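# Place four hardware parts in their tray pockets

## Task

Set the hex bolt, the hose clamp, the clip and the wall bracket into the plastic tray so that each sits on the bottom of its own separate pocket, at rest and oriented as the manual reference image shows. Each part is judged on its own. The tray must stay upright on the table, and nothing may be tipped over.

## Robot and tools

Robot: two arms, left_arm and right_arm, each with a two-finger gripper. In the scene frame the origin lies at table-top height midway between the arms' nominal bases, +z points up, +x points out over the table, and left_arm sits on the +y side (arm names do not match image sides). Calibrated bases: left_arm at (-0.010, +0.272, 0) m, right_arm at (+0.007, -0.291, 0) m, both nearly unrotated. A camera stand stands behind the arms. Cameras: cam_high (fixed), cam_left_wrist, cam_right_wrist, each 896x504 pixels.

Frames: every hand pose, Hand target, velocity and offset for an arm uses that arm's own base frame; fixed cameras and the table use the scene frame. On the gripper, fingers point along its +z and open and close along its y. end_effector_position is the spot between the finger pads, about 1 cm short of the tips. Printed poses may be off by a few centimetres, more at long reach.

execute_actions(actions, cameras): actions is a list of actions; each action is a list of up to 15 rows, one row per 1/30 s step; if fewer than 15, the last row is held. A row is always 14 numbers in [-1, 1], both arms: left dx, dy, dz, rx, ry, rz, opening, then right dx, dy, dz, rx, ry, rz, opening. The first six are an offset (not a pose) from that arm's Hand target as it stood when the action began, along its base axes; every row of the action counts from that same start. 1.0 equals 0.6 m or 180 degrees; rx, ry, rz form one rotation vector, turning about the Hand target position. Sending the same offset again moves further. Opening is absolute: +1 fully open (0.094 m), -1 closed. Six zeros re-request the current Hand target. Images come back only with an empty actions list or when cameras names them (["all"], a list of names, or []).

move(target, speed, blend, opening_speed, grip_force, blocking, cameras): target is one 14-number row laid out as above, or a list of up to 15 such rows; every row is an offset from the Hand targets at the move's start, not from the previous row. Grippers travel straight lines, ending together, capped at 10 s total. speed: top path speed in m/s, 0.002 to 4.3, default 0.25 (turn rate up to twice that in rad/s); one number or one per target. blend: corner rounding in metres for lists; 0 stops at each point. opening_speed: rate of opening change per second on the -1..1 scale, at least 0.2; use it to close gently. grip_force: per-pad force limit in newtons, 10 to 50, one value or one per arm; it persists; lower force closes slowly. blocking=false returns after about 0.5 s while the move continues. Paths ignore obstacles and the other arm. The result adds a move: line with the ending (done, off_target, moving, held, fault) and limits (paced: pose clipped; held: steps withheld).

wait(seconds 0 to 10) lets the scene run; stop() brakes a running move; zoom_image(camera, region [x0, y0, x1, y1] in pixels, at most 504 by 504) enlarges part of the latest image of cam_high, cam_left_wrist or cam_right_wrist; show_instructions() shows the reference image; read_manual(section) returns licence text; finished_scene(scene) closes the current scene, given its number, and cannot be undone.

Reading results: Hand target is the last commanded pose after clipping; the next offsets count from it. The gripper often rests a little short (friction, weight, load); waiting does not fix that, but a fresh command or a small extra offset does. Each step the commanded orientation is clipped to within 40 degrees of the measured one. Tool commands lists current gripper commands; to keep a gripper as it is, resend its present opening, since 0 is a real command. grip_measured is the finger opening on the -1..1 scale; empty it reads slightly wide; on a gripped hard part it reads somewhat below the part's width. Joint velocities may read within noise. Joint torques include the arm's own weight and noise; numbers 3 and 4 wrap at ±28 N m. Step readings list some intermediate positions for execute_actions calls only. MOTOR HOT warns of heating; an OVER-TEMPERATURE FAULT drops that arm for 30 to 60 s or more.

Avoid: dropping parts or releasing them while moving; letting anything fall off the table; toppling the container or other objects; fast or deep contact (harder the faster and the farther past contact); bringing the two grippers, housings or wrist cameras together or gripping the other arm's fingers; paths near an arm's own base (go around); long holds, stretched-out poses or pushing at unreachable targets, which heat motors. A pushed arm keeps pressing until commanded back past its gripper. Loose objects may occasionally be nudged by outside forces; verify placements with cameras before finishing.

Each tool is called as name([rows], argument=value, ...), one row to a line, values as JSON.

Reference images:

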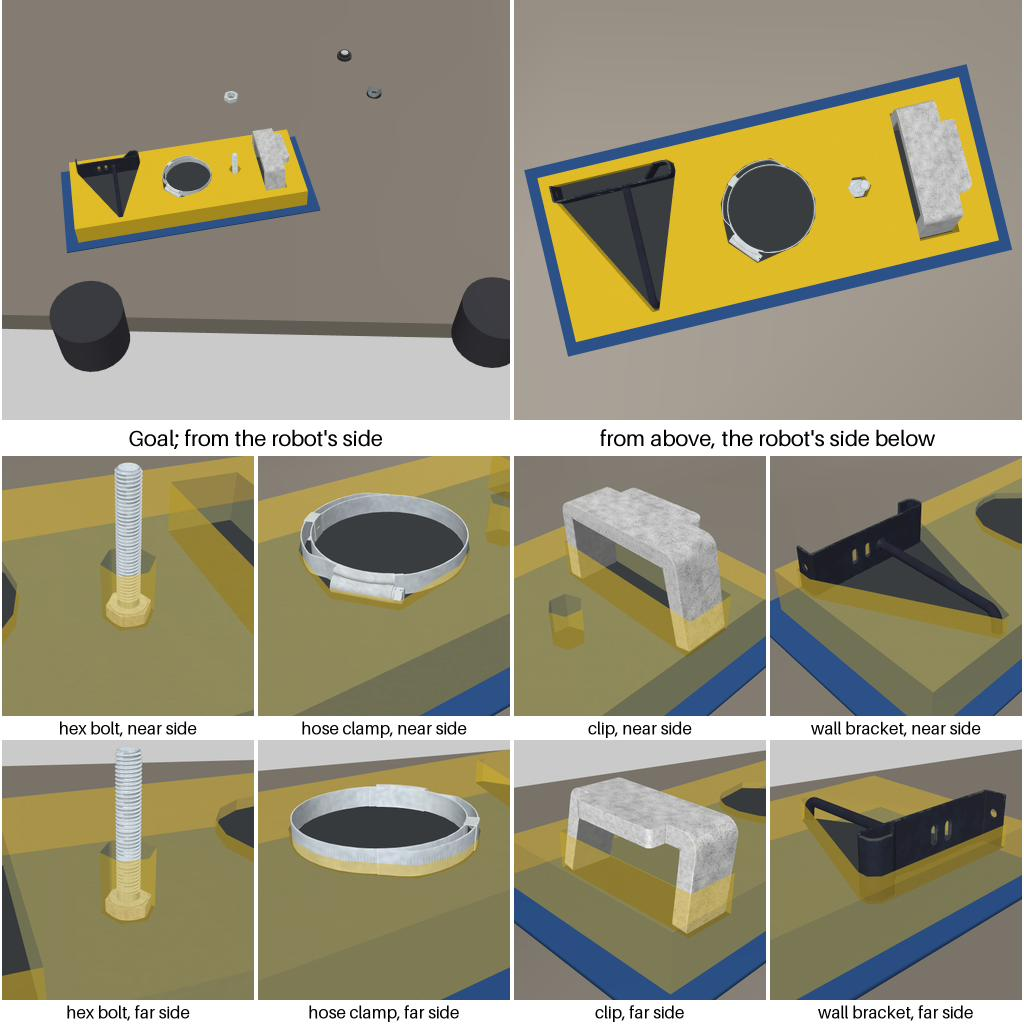

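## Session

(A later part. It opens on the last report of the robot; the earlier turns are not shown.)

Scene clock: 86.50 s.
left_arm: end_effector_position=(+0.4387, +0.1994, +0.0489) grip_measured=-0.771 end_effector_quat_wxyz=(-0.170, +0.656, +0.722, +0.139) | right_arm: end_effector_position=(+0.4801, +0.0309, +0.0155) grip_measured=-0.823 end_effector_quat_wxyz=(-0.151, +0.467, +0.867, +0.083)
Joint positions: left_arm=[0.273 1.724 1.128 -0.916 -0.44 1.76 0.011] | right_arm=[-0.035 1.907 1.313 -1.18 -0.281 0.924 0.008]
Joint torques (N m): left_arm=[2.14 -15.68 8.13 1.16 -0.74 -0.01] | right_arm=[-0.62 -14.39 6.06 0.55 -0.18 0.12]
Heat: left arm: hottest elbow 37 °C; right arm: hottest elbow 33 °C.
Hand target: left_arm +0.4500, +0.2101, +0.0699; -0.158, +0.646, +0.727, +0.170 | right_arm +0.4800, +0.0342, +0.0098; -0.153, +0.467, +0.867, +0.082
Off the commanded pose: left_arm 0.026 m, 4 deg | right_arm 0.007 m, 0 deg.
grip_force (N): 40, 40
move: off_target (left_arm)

move([
  [0, 0, -0.015, 0, 0, 0, -1, 0, 0, 0.1, 0, 0, 0, -1],
  [0, 0, -0.05, 0, 0, 0, -1, -0.3083, 0.583, 0.1837, -0.0228, -0.5656, 0.4597, -1],
], speed=0.5, blend=[0.02, 0], cameras=["cam_left_wrist", "cam_right_wrist", "cam_high"])

Scene clock: 91.70 s.
left_arm: end_effector_position=(+0.4437, +0.2008, +0.0336) grip_measured=-0.771 end_effector_quat_wxyz=(-0.162, +0.653, +0.724, +0.152) | right_arm: end_effector_position=(+0.2977, +0.3803, +0.1188) grip_measured=-0.823 end_effector_quat_wxyz=(+0.510, -0.353, +0.744, +0.248)
Joint positions: left_arm=[0.273 1.744 1.105 -0.841 -0.44 1.761 0.011] | right_arm=[0.914 1.402 0.465 0.571 0.017 0.016 0.008]
Joint torques (N m): left_arm=[2.02 -13.63 7.31 1.26 -0.72 -0.02] | right_arm=[-0.56 -6.89 5.91 2.81 -0.12 -0.05]
Heat: left arm: hottest elbow 37 °C; right arm: hottest elbow 33 °C.
Hand target: left_arm +0.4500, +0.2101, +0.0400; -0.158, +0.646, +0.727, +0.170 | right_arm +0.2950, +0.3841, +0.1200; +0.516, -0.359, +0.736, +0.252
Off the commanded pose: left_arm 0.013 m, 2 deg | right_arm 0.005 m, 1 deg.
grip_force (N): 40, 40
move: off_target (left_arm)

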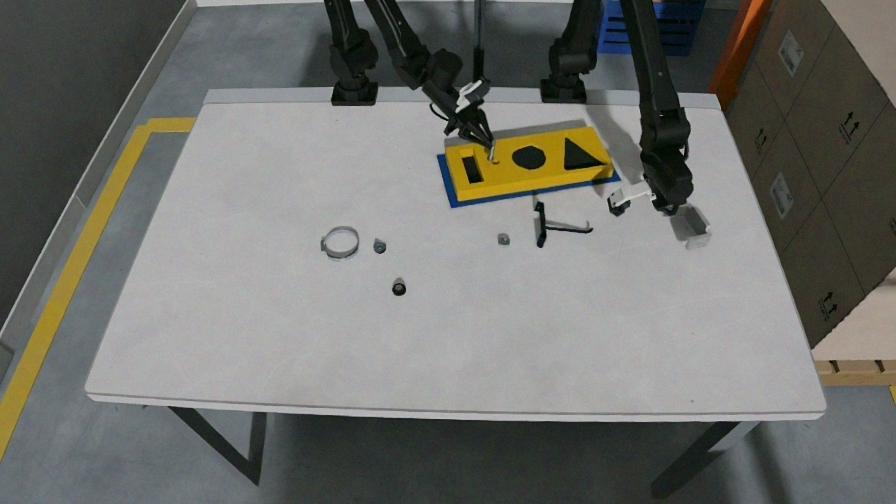

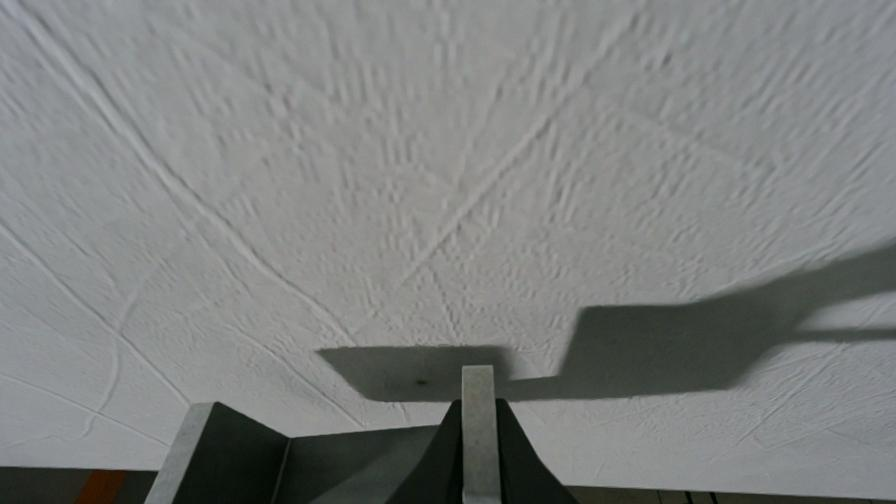

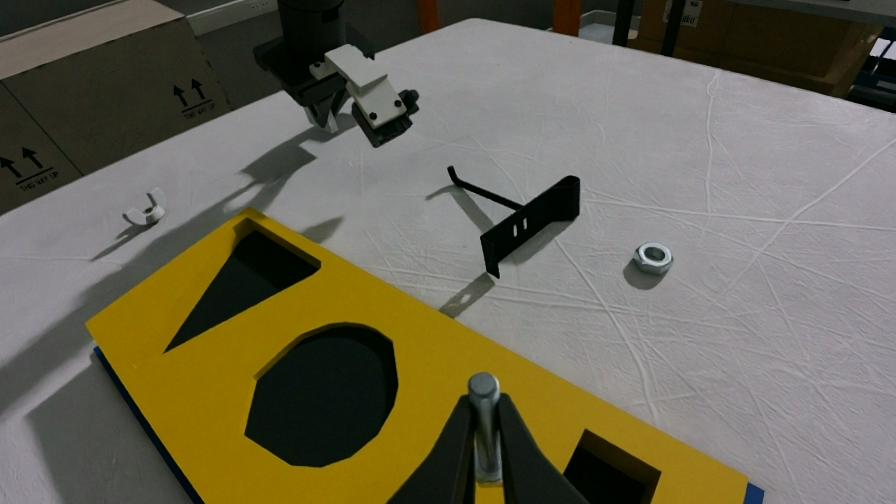

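move(target=[0, 0, -0.0317, 0, 0, 0, -1, -0.0617, -0.0788, 0, 0, 0, 0, -1], speed=0.15, cameras=["cam_left_wrist", "cam_right_wrist"])

zoom_image(camera="cam_right_wrist", region=[420, 330, 640, 504])

Scene clock: 93.00 s.
left_arm: end_effector_position=(+0.4439, +0.2014, +0.0153) grip_measured=-0.771 end_effector_quat_wxyz=(-0.163, +0.653, +0.724, +0.153) | right_arm: end_effector_position=(+0.2623, +0.3344, +0.1133) grip_measured=-0.823 end_effector_quat_wxyz=(+0.509, -0.354, +0.745, +0.247)
Joint positions: left_arm=[0.273 1.775 1.089 -0.793 -0.443 1.762 0.011] | right_arm=[0.914 1.256 0.313 0.575 0.017 0.016 0.008]
Joint torques (N m): left_arm=[2.26 -13.74 7.02 1.2 -0.61 -0.03] | right_arm=[-0.26 -6.77 5.81 2.04 -0.01 -0.06]
Heat: left arm: hottest elbow 37 °C; right arm: hottest elbow 33 °C.
Hand target: left_arm +0.4501, +0.2101, +0.0209; -0.158, +0.646, +0.727, +0.170 | right_arm +0.2579, +0.3368, +0.1199; +0.515, -0.359, +0.736, +0.252
Off the commanded pose: left_arm 0.012 m, 2 deg | right_arm 0.008 m, 1 deg.
grip_force (N): 40, 40
move: off_target (left_arm)
Images, in order (width x height): cam_left_wrist 896x504, cam_right_wrist 896x504.

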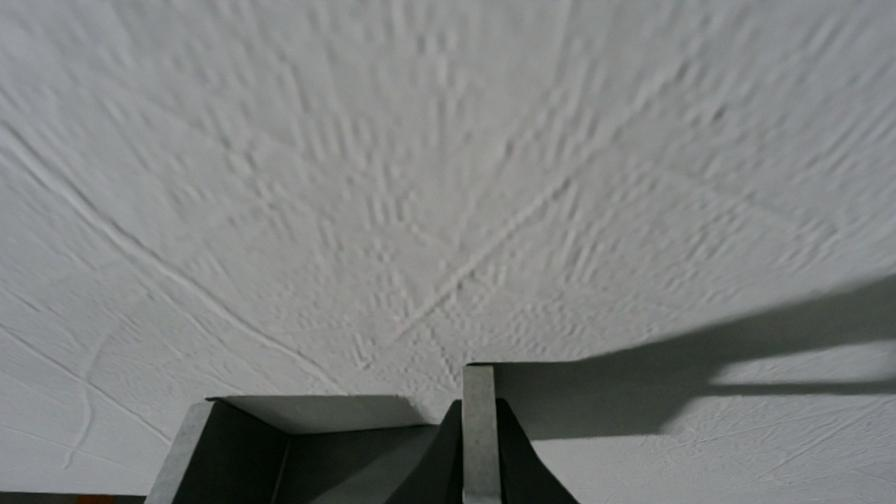

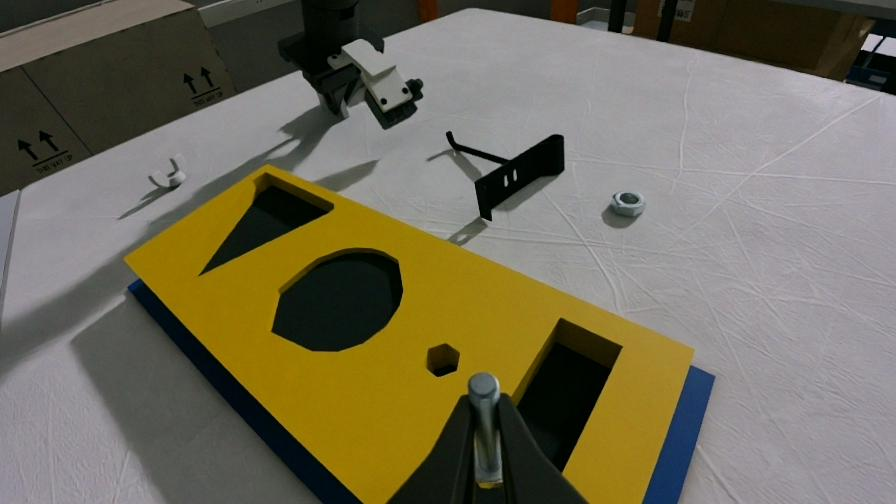

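Scaled by 2.291 from the camera's 896x504 image, which has a finer 1280x720 frame.

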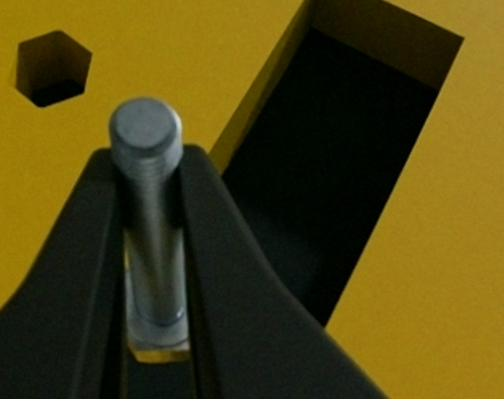

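move([
  [0, 0, 0, 0, 0, 0, 0.06, 0, 0, 0, 0, 0, 0, -1],
  [0.0122, -0.0693, 0.2, 0, 0, 0, 0.06, 0.0237, 0.0542, -0.0505, 0.0049, -0.0026, 0.1166, -1],
], speed=0.25, cameras=["cam_left_wrist", "cam_right_wrist"])

zoom_image(camera="cam_right_wrist", region=[420, 330, 600, 504])

Scene clock: 99.80 s.
left_arm: end_effector_position=(+0.4408, +0.1700, +0.1239) grip_measured=+0.058 end_effector_quat_wxyz=(-0.169, +0.651, +0.724, +0.155) | right_arm: end_effector_position=(+0.2612, +0.3661, +0.0920) grip_measured=-0.823 end_effector_quat_wxyz=(+0.464, -0.484, +0.654, +0.351)
Joint positions: left_arm=[0.205 1.608 1.196 -1.105 -0.459 1.683 0.05] | right_arm=[0.771 1.474 0.386 0.714 -0.484 -0.17 0.008]
Joint torques (N m): left_arm=[-0.09 -12.4 11.54 -0.39 -0.35 -0.15] | right_arm=[-1.9 -4.89 6.93 1.87 -0.13 -0.01]
Heat: left arm: hottest elbow 37 °C; right arm: hottest shoulder 32 °C.
Hand target: left_arm +0.4575, +0.1684, +0.1411; -0.158, +0.646, +0.727, +0.170 | right_arm +0.2723, +0.3693, +0.0898; +0.467, -0.484, +0.655, +0.346
Off the commanded pose: left_arm 0.024 m, 2 deg | right_arm 0.012 m, 1 deg.
grip_force (N): 40, 40
move: off_target (left_arm, right_arm)
Images, in order (width x height): cam_left_wrist 896x504, cam_right_wrist 896x504.

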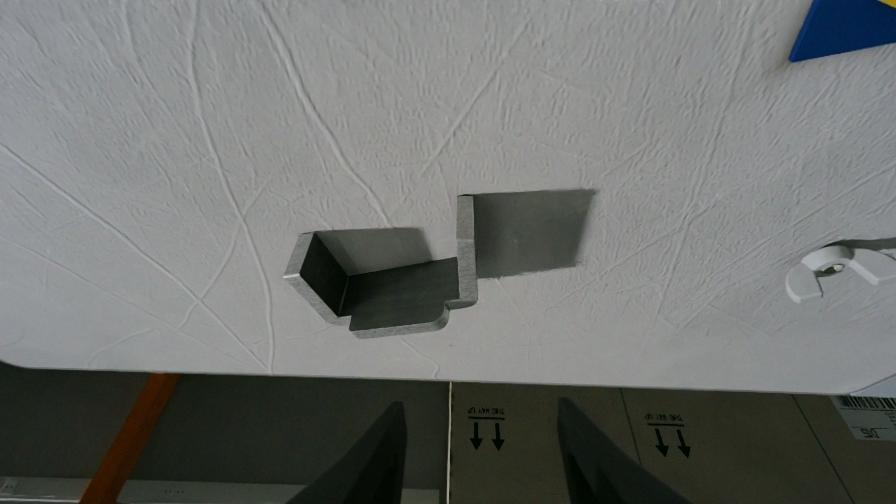

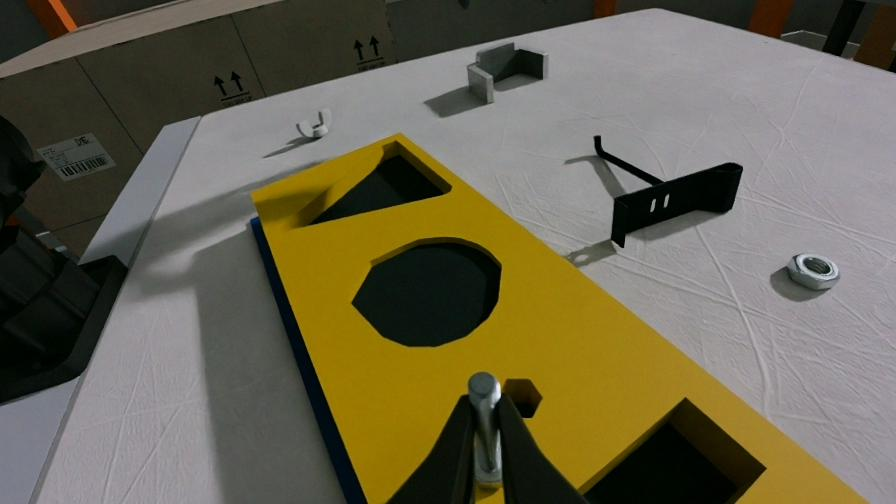

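Scaled by 2.800 from the camera's 896x504 image, which has a finer 1280x720 frame.

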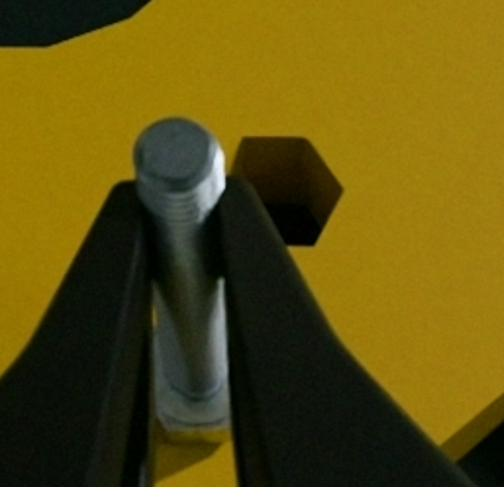

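move([
  [-0.0125, 0.0527, 0.0982, -0.1117, -0.1237, 0.5076, 0.06, 0.0412, 0.0487, -0.0233, 0.0149, -0.0045, 0, -1],
  [-0.0133, 0.1155, -0.0668, -0.0377, -0.0143, 0.9972, 0.06, 0.0412, 0.0487, -0.0233, 0.0149, -0.0045, 0, -1],
], speed=0.45, blend=[0.03, 0], cameras=["cam_left_wrist", "cam_right_wrist"])

zoom_image(camera="cam_right_wrist", region=[400, 330, 580, 504])

Scene clock: 107.07 s.
left_arm: end_effector_position=(+0.4482, +0.2317, +0.1122) grip_measured=+0.058 end_effector_quat_wxyz=(+0.131, +0.713, -0.666, +0.176) | right_arm: end_effector_position=(+0.2826, +0.3876, +0.0666) grip_measured=-0.823 end_effector_quat_wxyz=(+0.467, -0.481, +0.651, +0.356)
Joint positions: left_arm=[0.612 1.842 1.48 -1.406 0.399 -0.986 0.05] | right_arm=[0.771 1.651 0.455 0.836 -0.488 -0.16 0.008]
Joint torques (N m): left_arm=[1.79 -13.92 7.83 0.23 0.12 -0.13] | right_arm=[-1.32 -7.41 7.31 2.5 0 0.11]
Heat: left arm: hottest elbow 38 °C; right arm: hottest shoulder 32 °C.
Hand target: left_arm +0.4494, +0.2377, +0.1010; +0.136, +0.721, -0.656, +0.176 | right_arm +0.2969, +0.3985, +0.0756; +0.482, -0.475, +0.643, +0.357
Off the commanded pose: left_arm 0.013 m, 2 deg | right_arm 0.020 m, 2 deg.
grip_force (N): 40, 40
move: off_target (left_arm, right_arm)
Images, in order (width x height): cam_left_wrist 896x504, cam_right_wrist 896x504.

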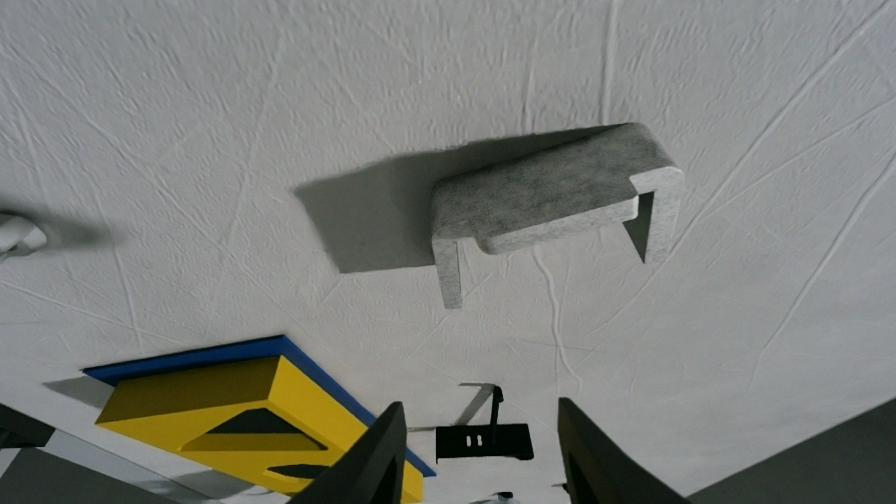

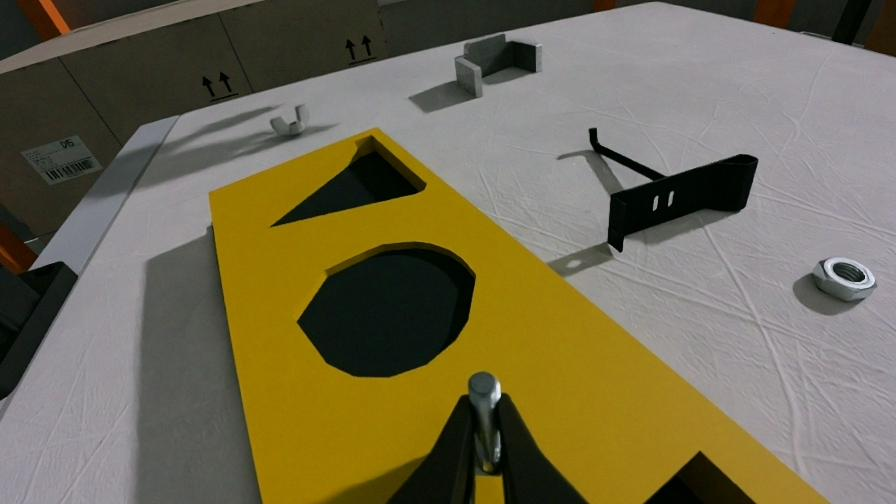

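Scaled by 2.800 from the camera's 896x504 image, which has a finer 1280x720 frame.

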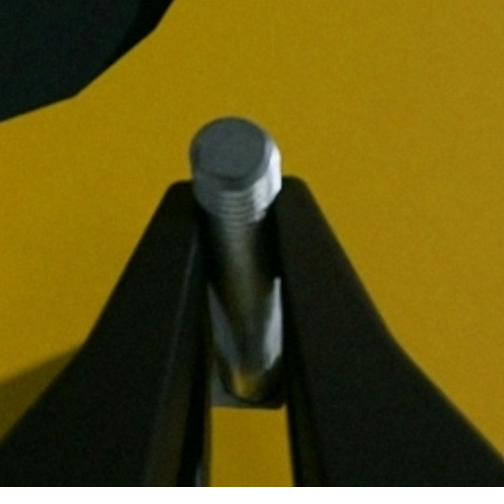

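move(target=[-0.0173, -0.0578, -0.0867, 0, 0, 0, 0.06, 0.002, 0.0065, 0.04, 0, 0, 0, -1], speed=0.15, cameras=["cam_left_wrist", "cam_right_wrist"])

zoom_image(camera="cam_right_wrist", region=[400, 330, 580, 504])

Scene clock: 109.33 s.
left_arm: end_effector_position=(+0.4392, +0.2094, +0.0601) grip_measured=+0.058 end_effector_quat_wxyz=(+0.127, +0.719, -0.660, +0.178) | right_arm: end_effector_position=(+0.2831, +0.3878, +0.0748) grip_measured=-0.823 end_effector_quat_wxyz=(+0.459, -0.480, +0.658, +0.355)
Joint positions: left_arm=[0.588 1.842 1.331 -1.232 0.407 -1.032 0.05] | right_arm=[0.771 1.606 0.463 0.764 -0.487 -0.157 0.008]
Joint torques (N m): left_arm=[0.67 -13.92 6.17 0.32 0.12 -0.18] | right_arm=[-0.97 -10.75 8.27 1.54 0.13 0.12]
Heat: left arm: hottest elbow 38 °C; right arm: hottest shoulder 32 °C.
Hand target: left_arm +0.4390, +0.2031, +0.0489; +0.136, +0.721, -0.656, +0.176 | right_arm +0.2981, +0.4023, +0.0997; +0.482, -0.475, +0.643, +0.357
Off the commanded pose: left_arm 0.013 m, 1 deg | right_arm 0.032 m, 3 deg.
grip_force (N): 40, 40
move: off_target (left_arm, right_arm)
Images, in order (width x height): cam_left_wrist 896x504, cam_right_wrist 896x504.

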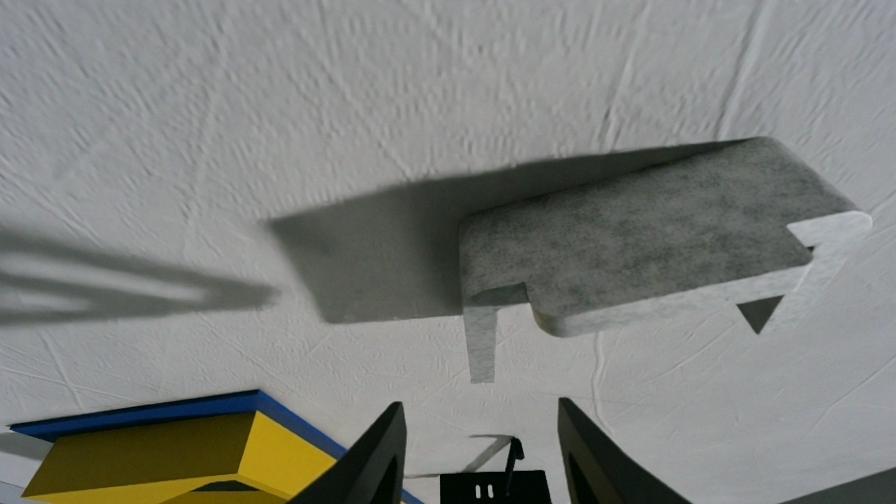

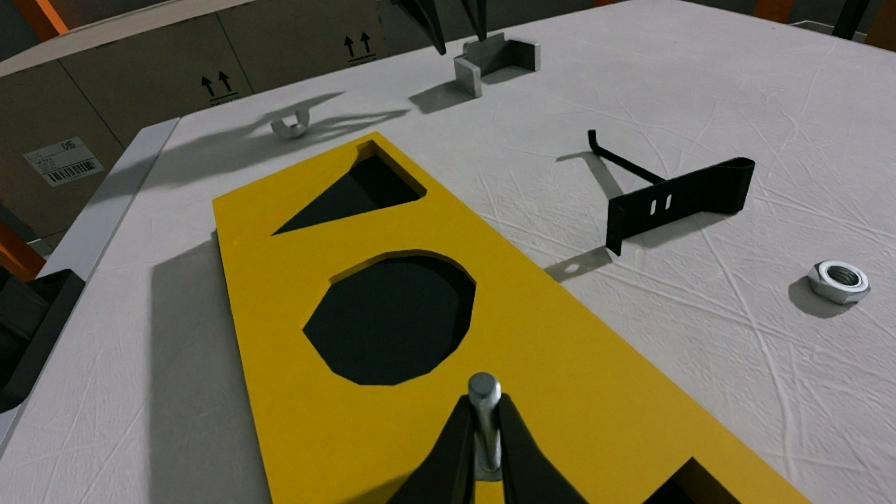

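Scaled by 2.800 from the camera's 896x504 image, which has a finer 1280x720 frame.

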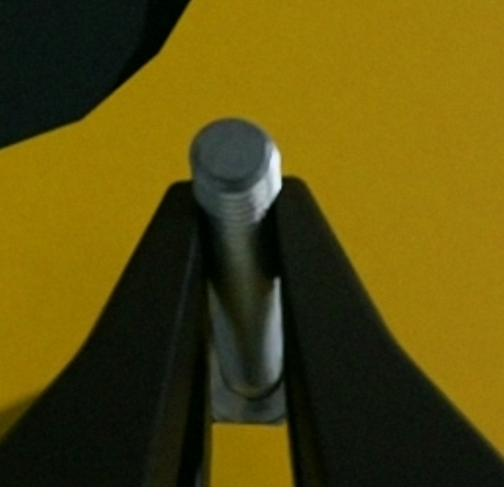

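move(target=[0.0028, -0.0158, -0.0648, 0, 0, 0, 0.06, -0.0317, 0.0102, -0.0245, 0, 0, 0, -1], speed=0.15, cameras=["cam_left_wrist", "cam_right_wrist"])

zoom_image(camera="cam_right_wrist", region=[420, 350, 600, 504])

Scene clock: 112.43 s.
left_arm: end_effector_position=(+0.4408, +0.2012, +0.0240) grip_measured=+0.058 end_effector_quat_wxyz=(+0.124, +0.719, -0.660, +0.179) | right_arm: end_effector_position=(+0.2806, +0.3958, +0.0753) grip_measured=-0.823 end_effector_quat_wxyz=(+0.472, -0.475, +0.657, +0.347)
Joint positions: left_arm=[0.573 1.88 1.279 -1.13 0.41 -1.051 0.05] | right_arm=[0.805 1.62 0.463 0.804 -0.431 -0.145 0.008]
Joint torques (N m): left_arm=[-0.03 -13.22 6.15 0.34 0.15 -0.19] | right_arm=[0.32 -8.35 5.94 3.11 -0.1 0.18]
Heat: left arm: hottest elbow 37 °C; right arm: hottest shoulder 32 °C.
Hand target: left_arm +0.4408, +0.1935, +0.0099; +0.136, +0.721, -0.657, +0.176 | right_arm +0.2791, +0.4085, +0.0850; +0.483, -0.475, +0.643, +0.357
Off the commanded pose: left_arm 0.016 m, 1 deg | right_arm 0.016 m, 2 deg.
grip_force (N): 40, 40
move: off_target (left_arm, right_arm)
Images, in order (width x height): cam_left_wrist 896x504, cam_right_wrist 896x504.

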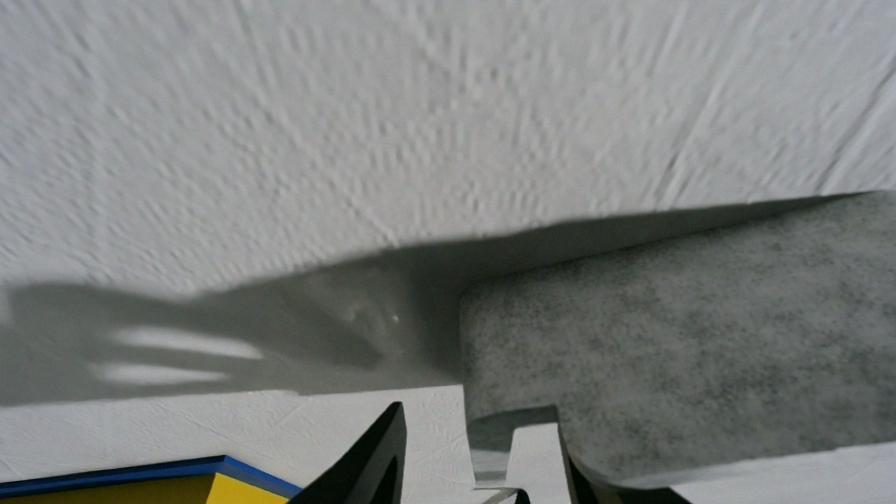

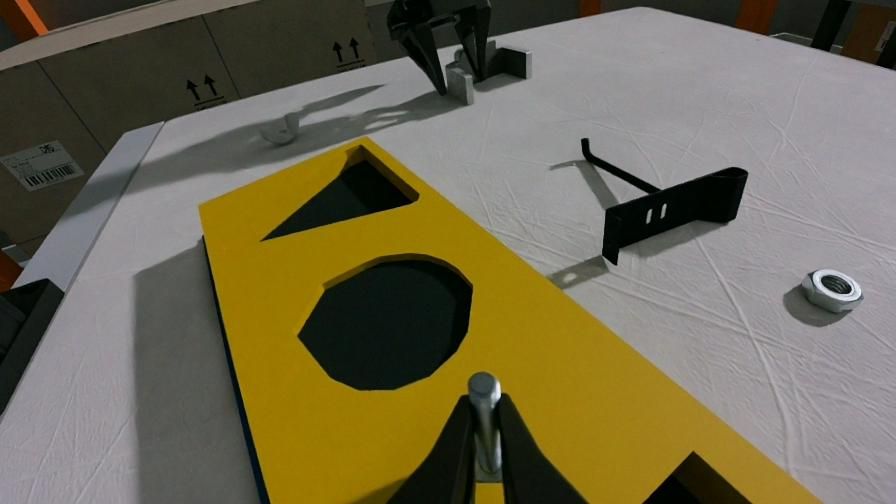

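Scaled by 2.800 from the camera's 896x504 image, which has a finer 1280x720 frame.

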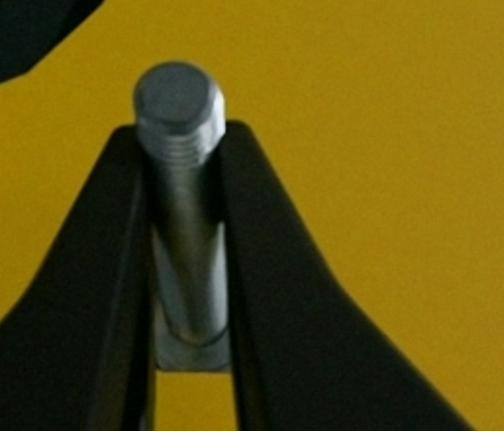

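zoom_image(camera="cam_left_wrist", region=[380, 300, 720, 504])

Scaled by 1.482 from the camera's 896x504 image, which has a finer 1280x720 frame.

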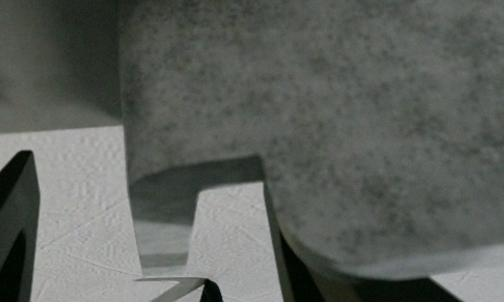

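move(target=[0, 0, 0, 0, 0, 0, -1, -0.0427, 0.0022, 0.02, 0, 0, 0, -1], speed=0.15, cameras=["cam_high", "cam_right_wrist"])

zoom_image(camera="cam_right_wrist", region=[400, 330, 600, 504])

zoom_image(camera="cam_high", region=[430, 90, 640, 220])

Scene clock: 116.17 s.
left_arm: end_effector_position=(+0.4414, +0.2008, +0.0241) grip_measured=-0.763 end_effector_quat_wxyz=(+0.124, +0.722, -0.657, +0.179) | right_arm: end_effector_position=(+0.2619, +0.4042, +0.0859) grip_measured=-0.823 end_effector_quat_wxyz=(+0.479, -0.475, +0.652, +0.346)
Joint positions: left_arm=[0.572 1.88 1.279 -1.128 0.412 -1.061 0.011] | right_arm=[0.865 1.578 0.444 0.804 -0.371 -0.127 0.008]
Joint torques (N m): left_arm=[0.26 -13.63 6.04 0.21 0.09 -0.1] | right_arm=[0.38 -10.52 4.57 2.04 -0.15 0.21]
Heat: left arm: hottest elbow 37 °C; right arm: hottest shoulder 32 °C.
Hand target: left_arm +0.4407, +0.1935, +0.0099; +0.136, +0.721, -0.656, +0.176 | right_arm +0.2535, +0.4098, +0.0970; +0.483, -0.475, +0.643, +0.357
Off the commanded pose: left_arm 0.016 m, 1 deg | right_arm 0.015 m, 2 deg.
grip_force (N): 40, 40
move: off_target (left_arm, right_arm)
Images, in order (width x height): cam_high 896x504, cam_right_wrist 896x504.

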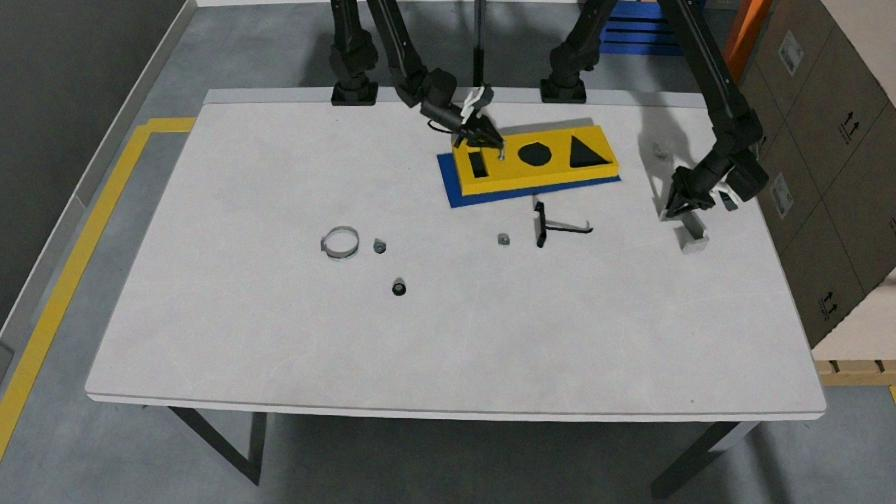

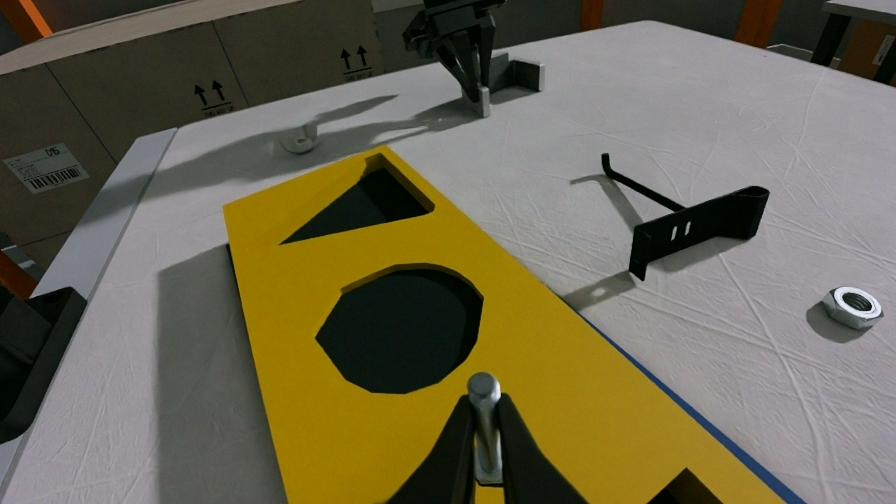

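Scaled by 2.520 from the camera's 896x504 image, which has a finer 1280x720 frame.

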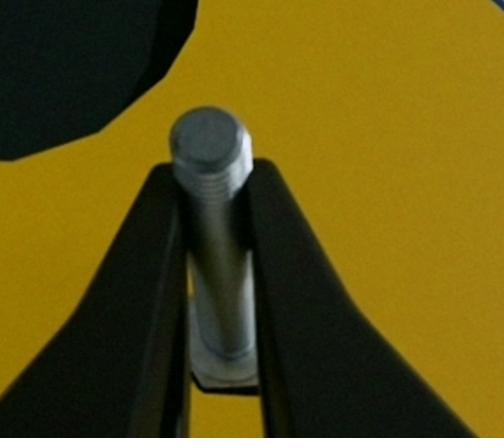

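Scaled by 2.400 from the camera's 896x504 image, which has a finer 1280x720 frame.

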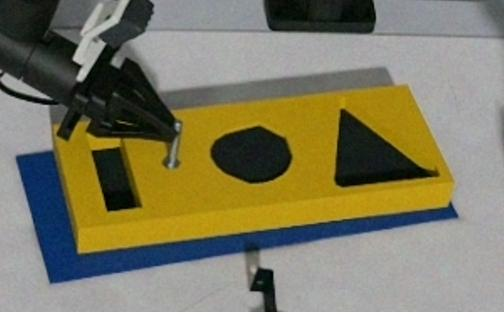

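zoom_image(camera="cam_high", region=[460, 110, 550, 200])

zoom_image(camera="cam_right_wrist", region=[450, 410, 530, 504])

Scaled by 5.600 from the camera's 896x504 image, which has a finer 1280x720 frame.

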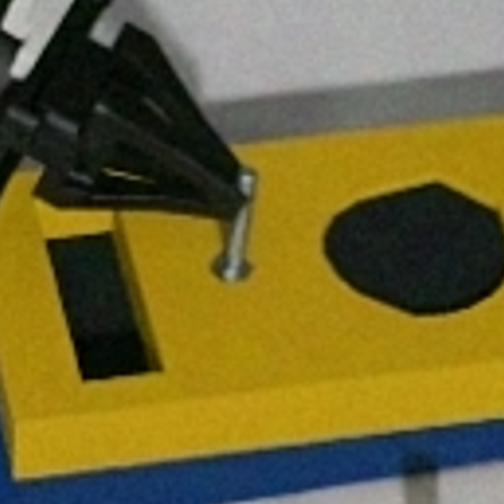

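Scaled by 5.362 from the camera's 896x504 image, which has a finer 1280x720 frame.

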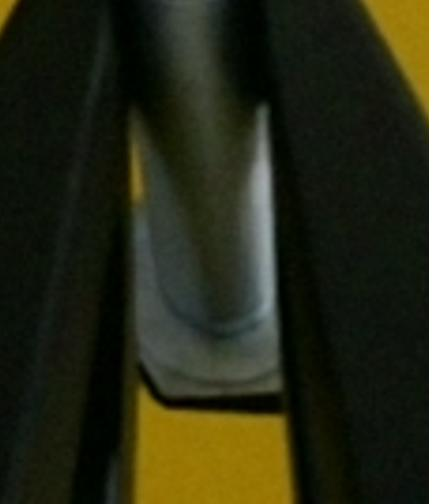

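move([
  [0, 0.01, 0.1, 0, 0, 0, -1, 0.01, -0.0067, -0.0583, 0, 0, 0, -1],
  [0, 0.01, 0.3, 0.4916, 0.1065, -0.0045, -1, 0.01, -0.0067, -0.0583, 0, 0, 0, -1],
], speed=0.3, blend=[0.02, 0], cameras=["all"])

zoom_image(camera="cam_right_wrist", region=[420, 350, 560, 504])

zoom_image(camera="cam_high", region=[430, 100, 640, 220])

Scene clock: 122.80 s.
left_arm: end_effector_position=(+0.4317, +0.2016, +0.1755) grip_measured=-0.767 end_effector_quat_wxyz=(-0.281, +0.617, -0.583, -0.447) | right_arm: end_effector_position=(+0.2607, +0.4064, +0.0662) grip_measured=-0.823 end_effector_quat_wxyz=(+0.485, -0.476, +0.643, +0.353)
Joint positions: left_arm=[0.108 1.738 1.279 -1.397 -1.092 -1.695 0.011] | right_arm=[0.865 1.683 0.438 0.938 -0.385 -0.127 0.008]
Joint torques (N m): left_arm=[0.26 -13.8 9.25 -0.73 -1.41 -0.44] | right_arm=[-1.2 -7.53 3.77 2.5 -0.36 0.13]
Heat: left arm: hottest elbow 37 °C; right arm: hottest shoulder 32 °C.
Hand target: left_arm +0.4407, +0.1995, +0.1899; -0.305, +0.624, -0.568, -0.441 | right_arm +0.2594, +0.4058, +0.0620; +0.482, -0.475, +0.643, +0.357
Off the commanded pose: left_arm 0.017 m, 3 deg | right_arm 0.004 m, 1 deg.
grip_force (N): 40, 40
move: off_target (left_arm)

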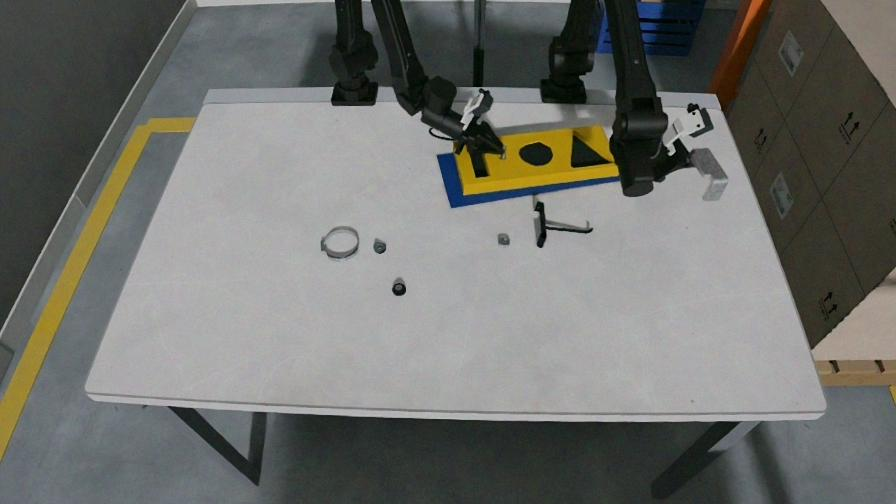

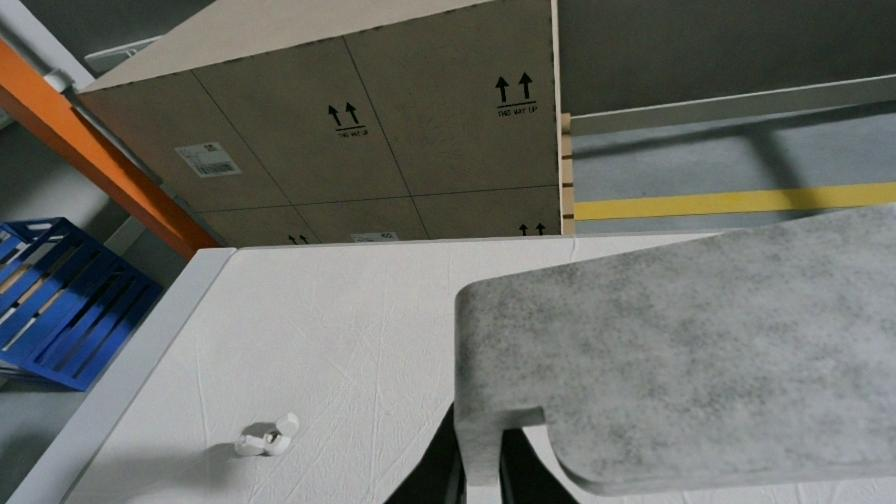

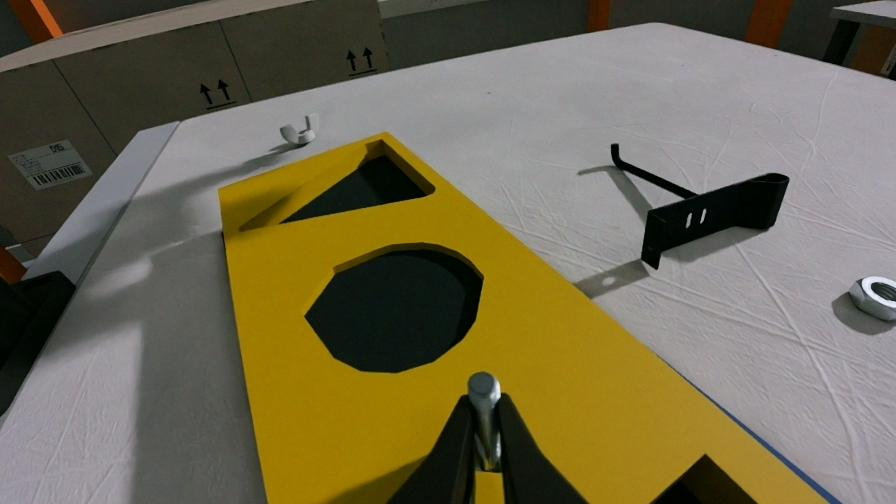

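Scaled by 3.273 from the camera's 896x504 image, which has a finer 1280x720 frame.

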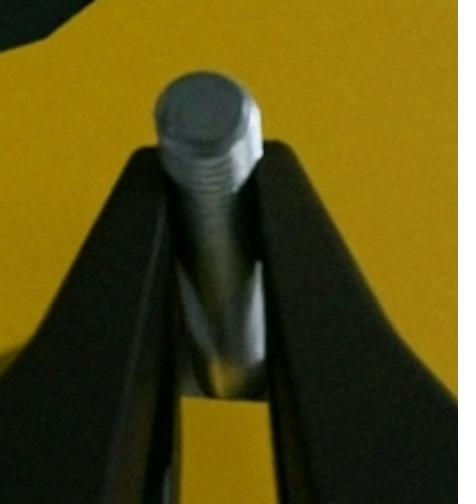

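Scaled by 2.400 from the camera's 896x504 image, which has a finer 1280x720 frame.

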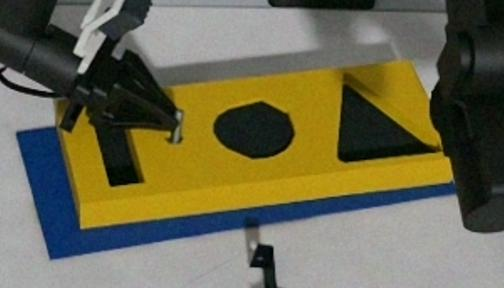

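move(target=[0, 0, 0, 0, 0, 0, -1, 0.002, 0, -0.025, 0, 0, 0, -1], speed=0.1, cameras=["cam_right_wrist"])

zoom_image(camera="cam_right_wrist", region=[420, 350, 560, 504])

Scene clock: 124.63 s.
left_arm: end_effector_position=(+0.4317, +0.2016, +0.1755) grip_measured=-0.767 end_effector_quat_wxyz=(-0.282, +0.618, -0.582, -0.447) | right_arm: end_effector_position=(+0.2612, +0.4089, +0.0646) grip_measured=-0.823 end_effector_quat_wxyz=(+0.499, -0.475, +0.629, +0.360)
Joint positions: left_arm=[0.108 1.738 1.279 -1.397 -1.092 -1.697 0.011] | right_arm=[0.865 1.729 0.438 1.024 -0.393 -0.127 0.008]
Joint torques (N m): left_arm=[0.26 -13.86 9.28 -0.85 -1.41 -0.41] | right_arm=[-1.38 -6.53 3.56 1.73 -0.15 0.12]
Heat: left arm: hottest elbow 37 °C; right arm: hottest shoulder 31 °C.
Hand target: left_arm +0.4407, +0.1995, +0.1899; -0.305, +0.624, -0.568, -0.441 | right_arm +0.2606, +0.4058, +0.0470; +0.482, -0.475, +0.643, +0.357
Off the commanded pose: left_arm 0.017 m, 3 deg | right_arm 0.018 m, 2 deg.
grip_force (N): 40, 40
move: off_target (left_arm, right_arm)
Images, in order (width x height): cam_right_wrist 896x504.

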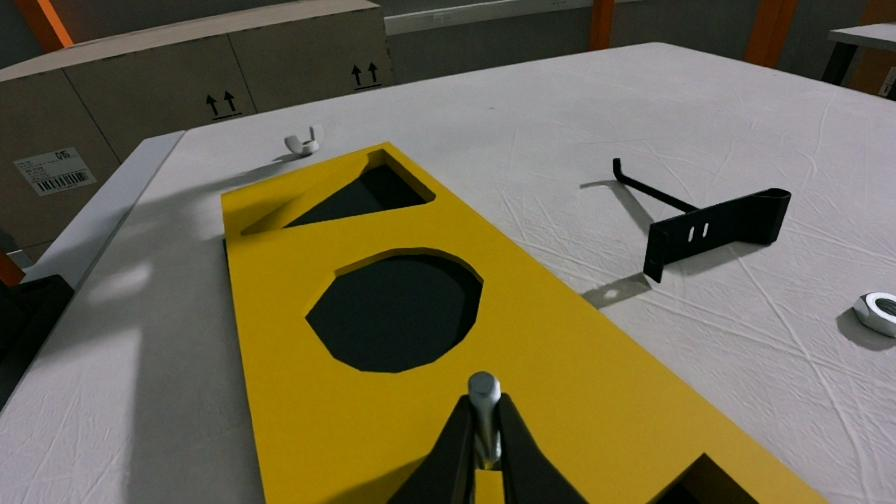

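Scaled by 3.273 from the camera's 896x504 image, which has a finer 1280x720 frame.

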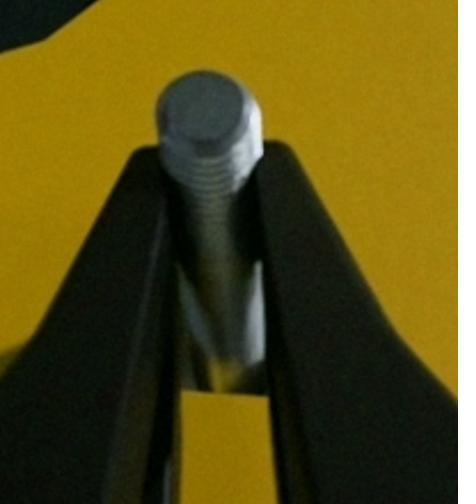

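move([
  [0, 0, -0.2, 0.0103, -0.016, 0.0006, -1, 0, 0, 0.0293, 0, 0, 0, -1],
  [0, 0, -0.2, 0.0103, -0.016, 0.0006, -1, 0, 0, 0.0293, 0, 0, 0, -0.45],
  [0, 0, -0.275, 0.0103, -0.016, 0.0006, -1, -0.042, -0.1375, 0.079, 0, 0, 0, -0.45],
], speed=[0.3, 0.15, 0.15], cameras=["cam_left_wrist", "cam_right_wrist"])

Scene clock: 128.57 s.
left_arm: end_effector_position=(+0.4328, +0.2036, +0.0183) grip_measured=-0.767 end_effector_quat_wxyz=(-0.306, +0.625, -0.564, -0.445) | right_arm: end_effector_position=(+0.2333, +0.3276, +0.0918) grip_measured=-0.452 end_effector_quat_wxyz=(+0.478, -0.475, +0.644, +0.362)
Joint positions: left_arm=[0.107 1.992 1.146 -0.996 -1.122 -1.738 0.011] | right_arm=[0.735 1.409 0.248 0.831 -0.524 -0.159 0.026]
Joint torques (N m): left_arm=[-0.09 -15.21 5.6 0.29 -1.26 -0.31] | right_arm=[-1.96 -7.41 4.22 1.37 -0.26 -0.09]
Heat: left arm: hottest elbow 37 °C; right arm: hottest shoulder 31 °C.
Hand target: left_arm +0.4406, +0.1995, +0.0250; -0.329, +0.630, -0.552, -0.435 | right_arm +0.2355, +0.3234, +0.0945; +0.483, -0.475, +0.643, +0.357
Off the commanded pose: left_arm 0.011 m, 3 deg | right_arm 0.005 m, 1 deg.
grip_force (N): 40, 40
move: off_target (left_arm)
Images, in order (width x height): cam_left_wrist 896x504, cam_right_wrist 896x504.

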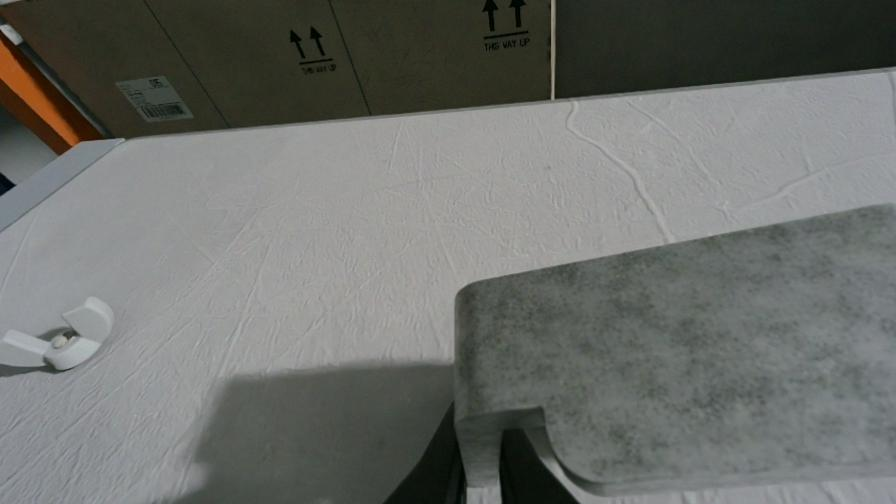

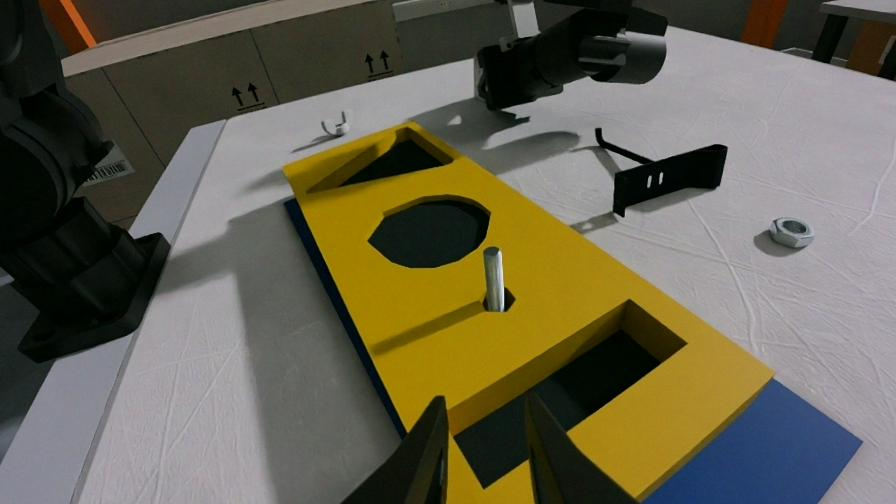

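zoom_image(camera="cam_right_wrist", region=[560, 110, 760, 240])

Scaled by 2.520 from the camera's 896x504 image, which has a finer 1280x720 frame.

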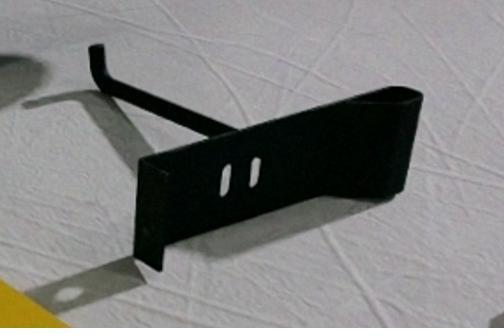

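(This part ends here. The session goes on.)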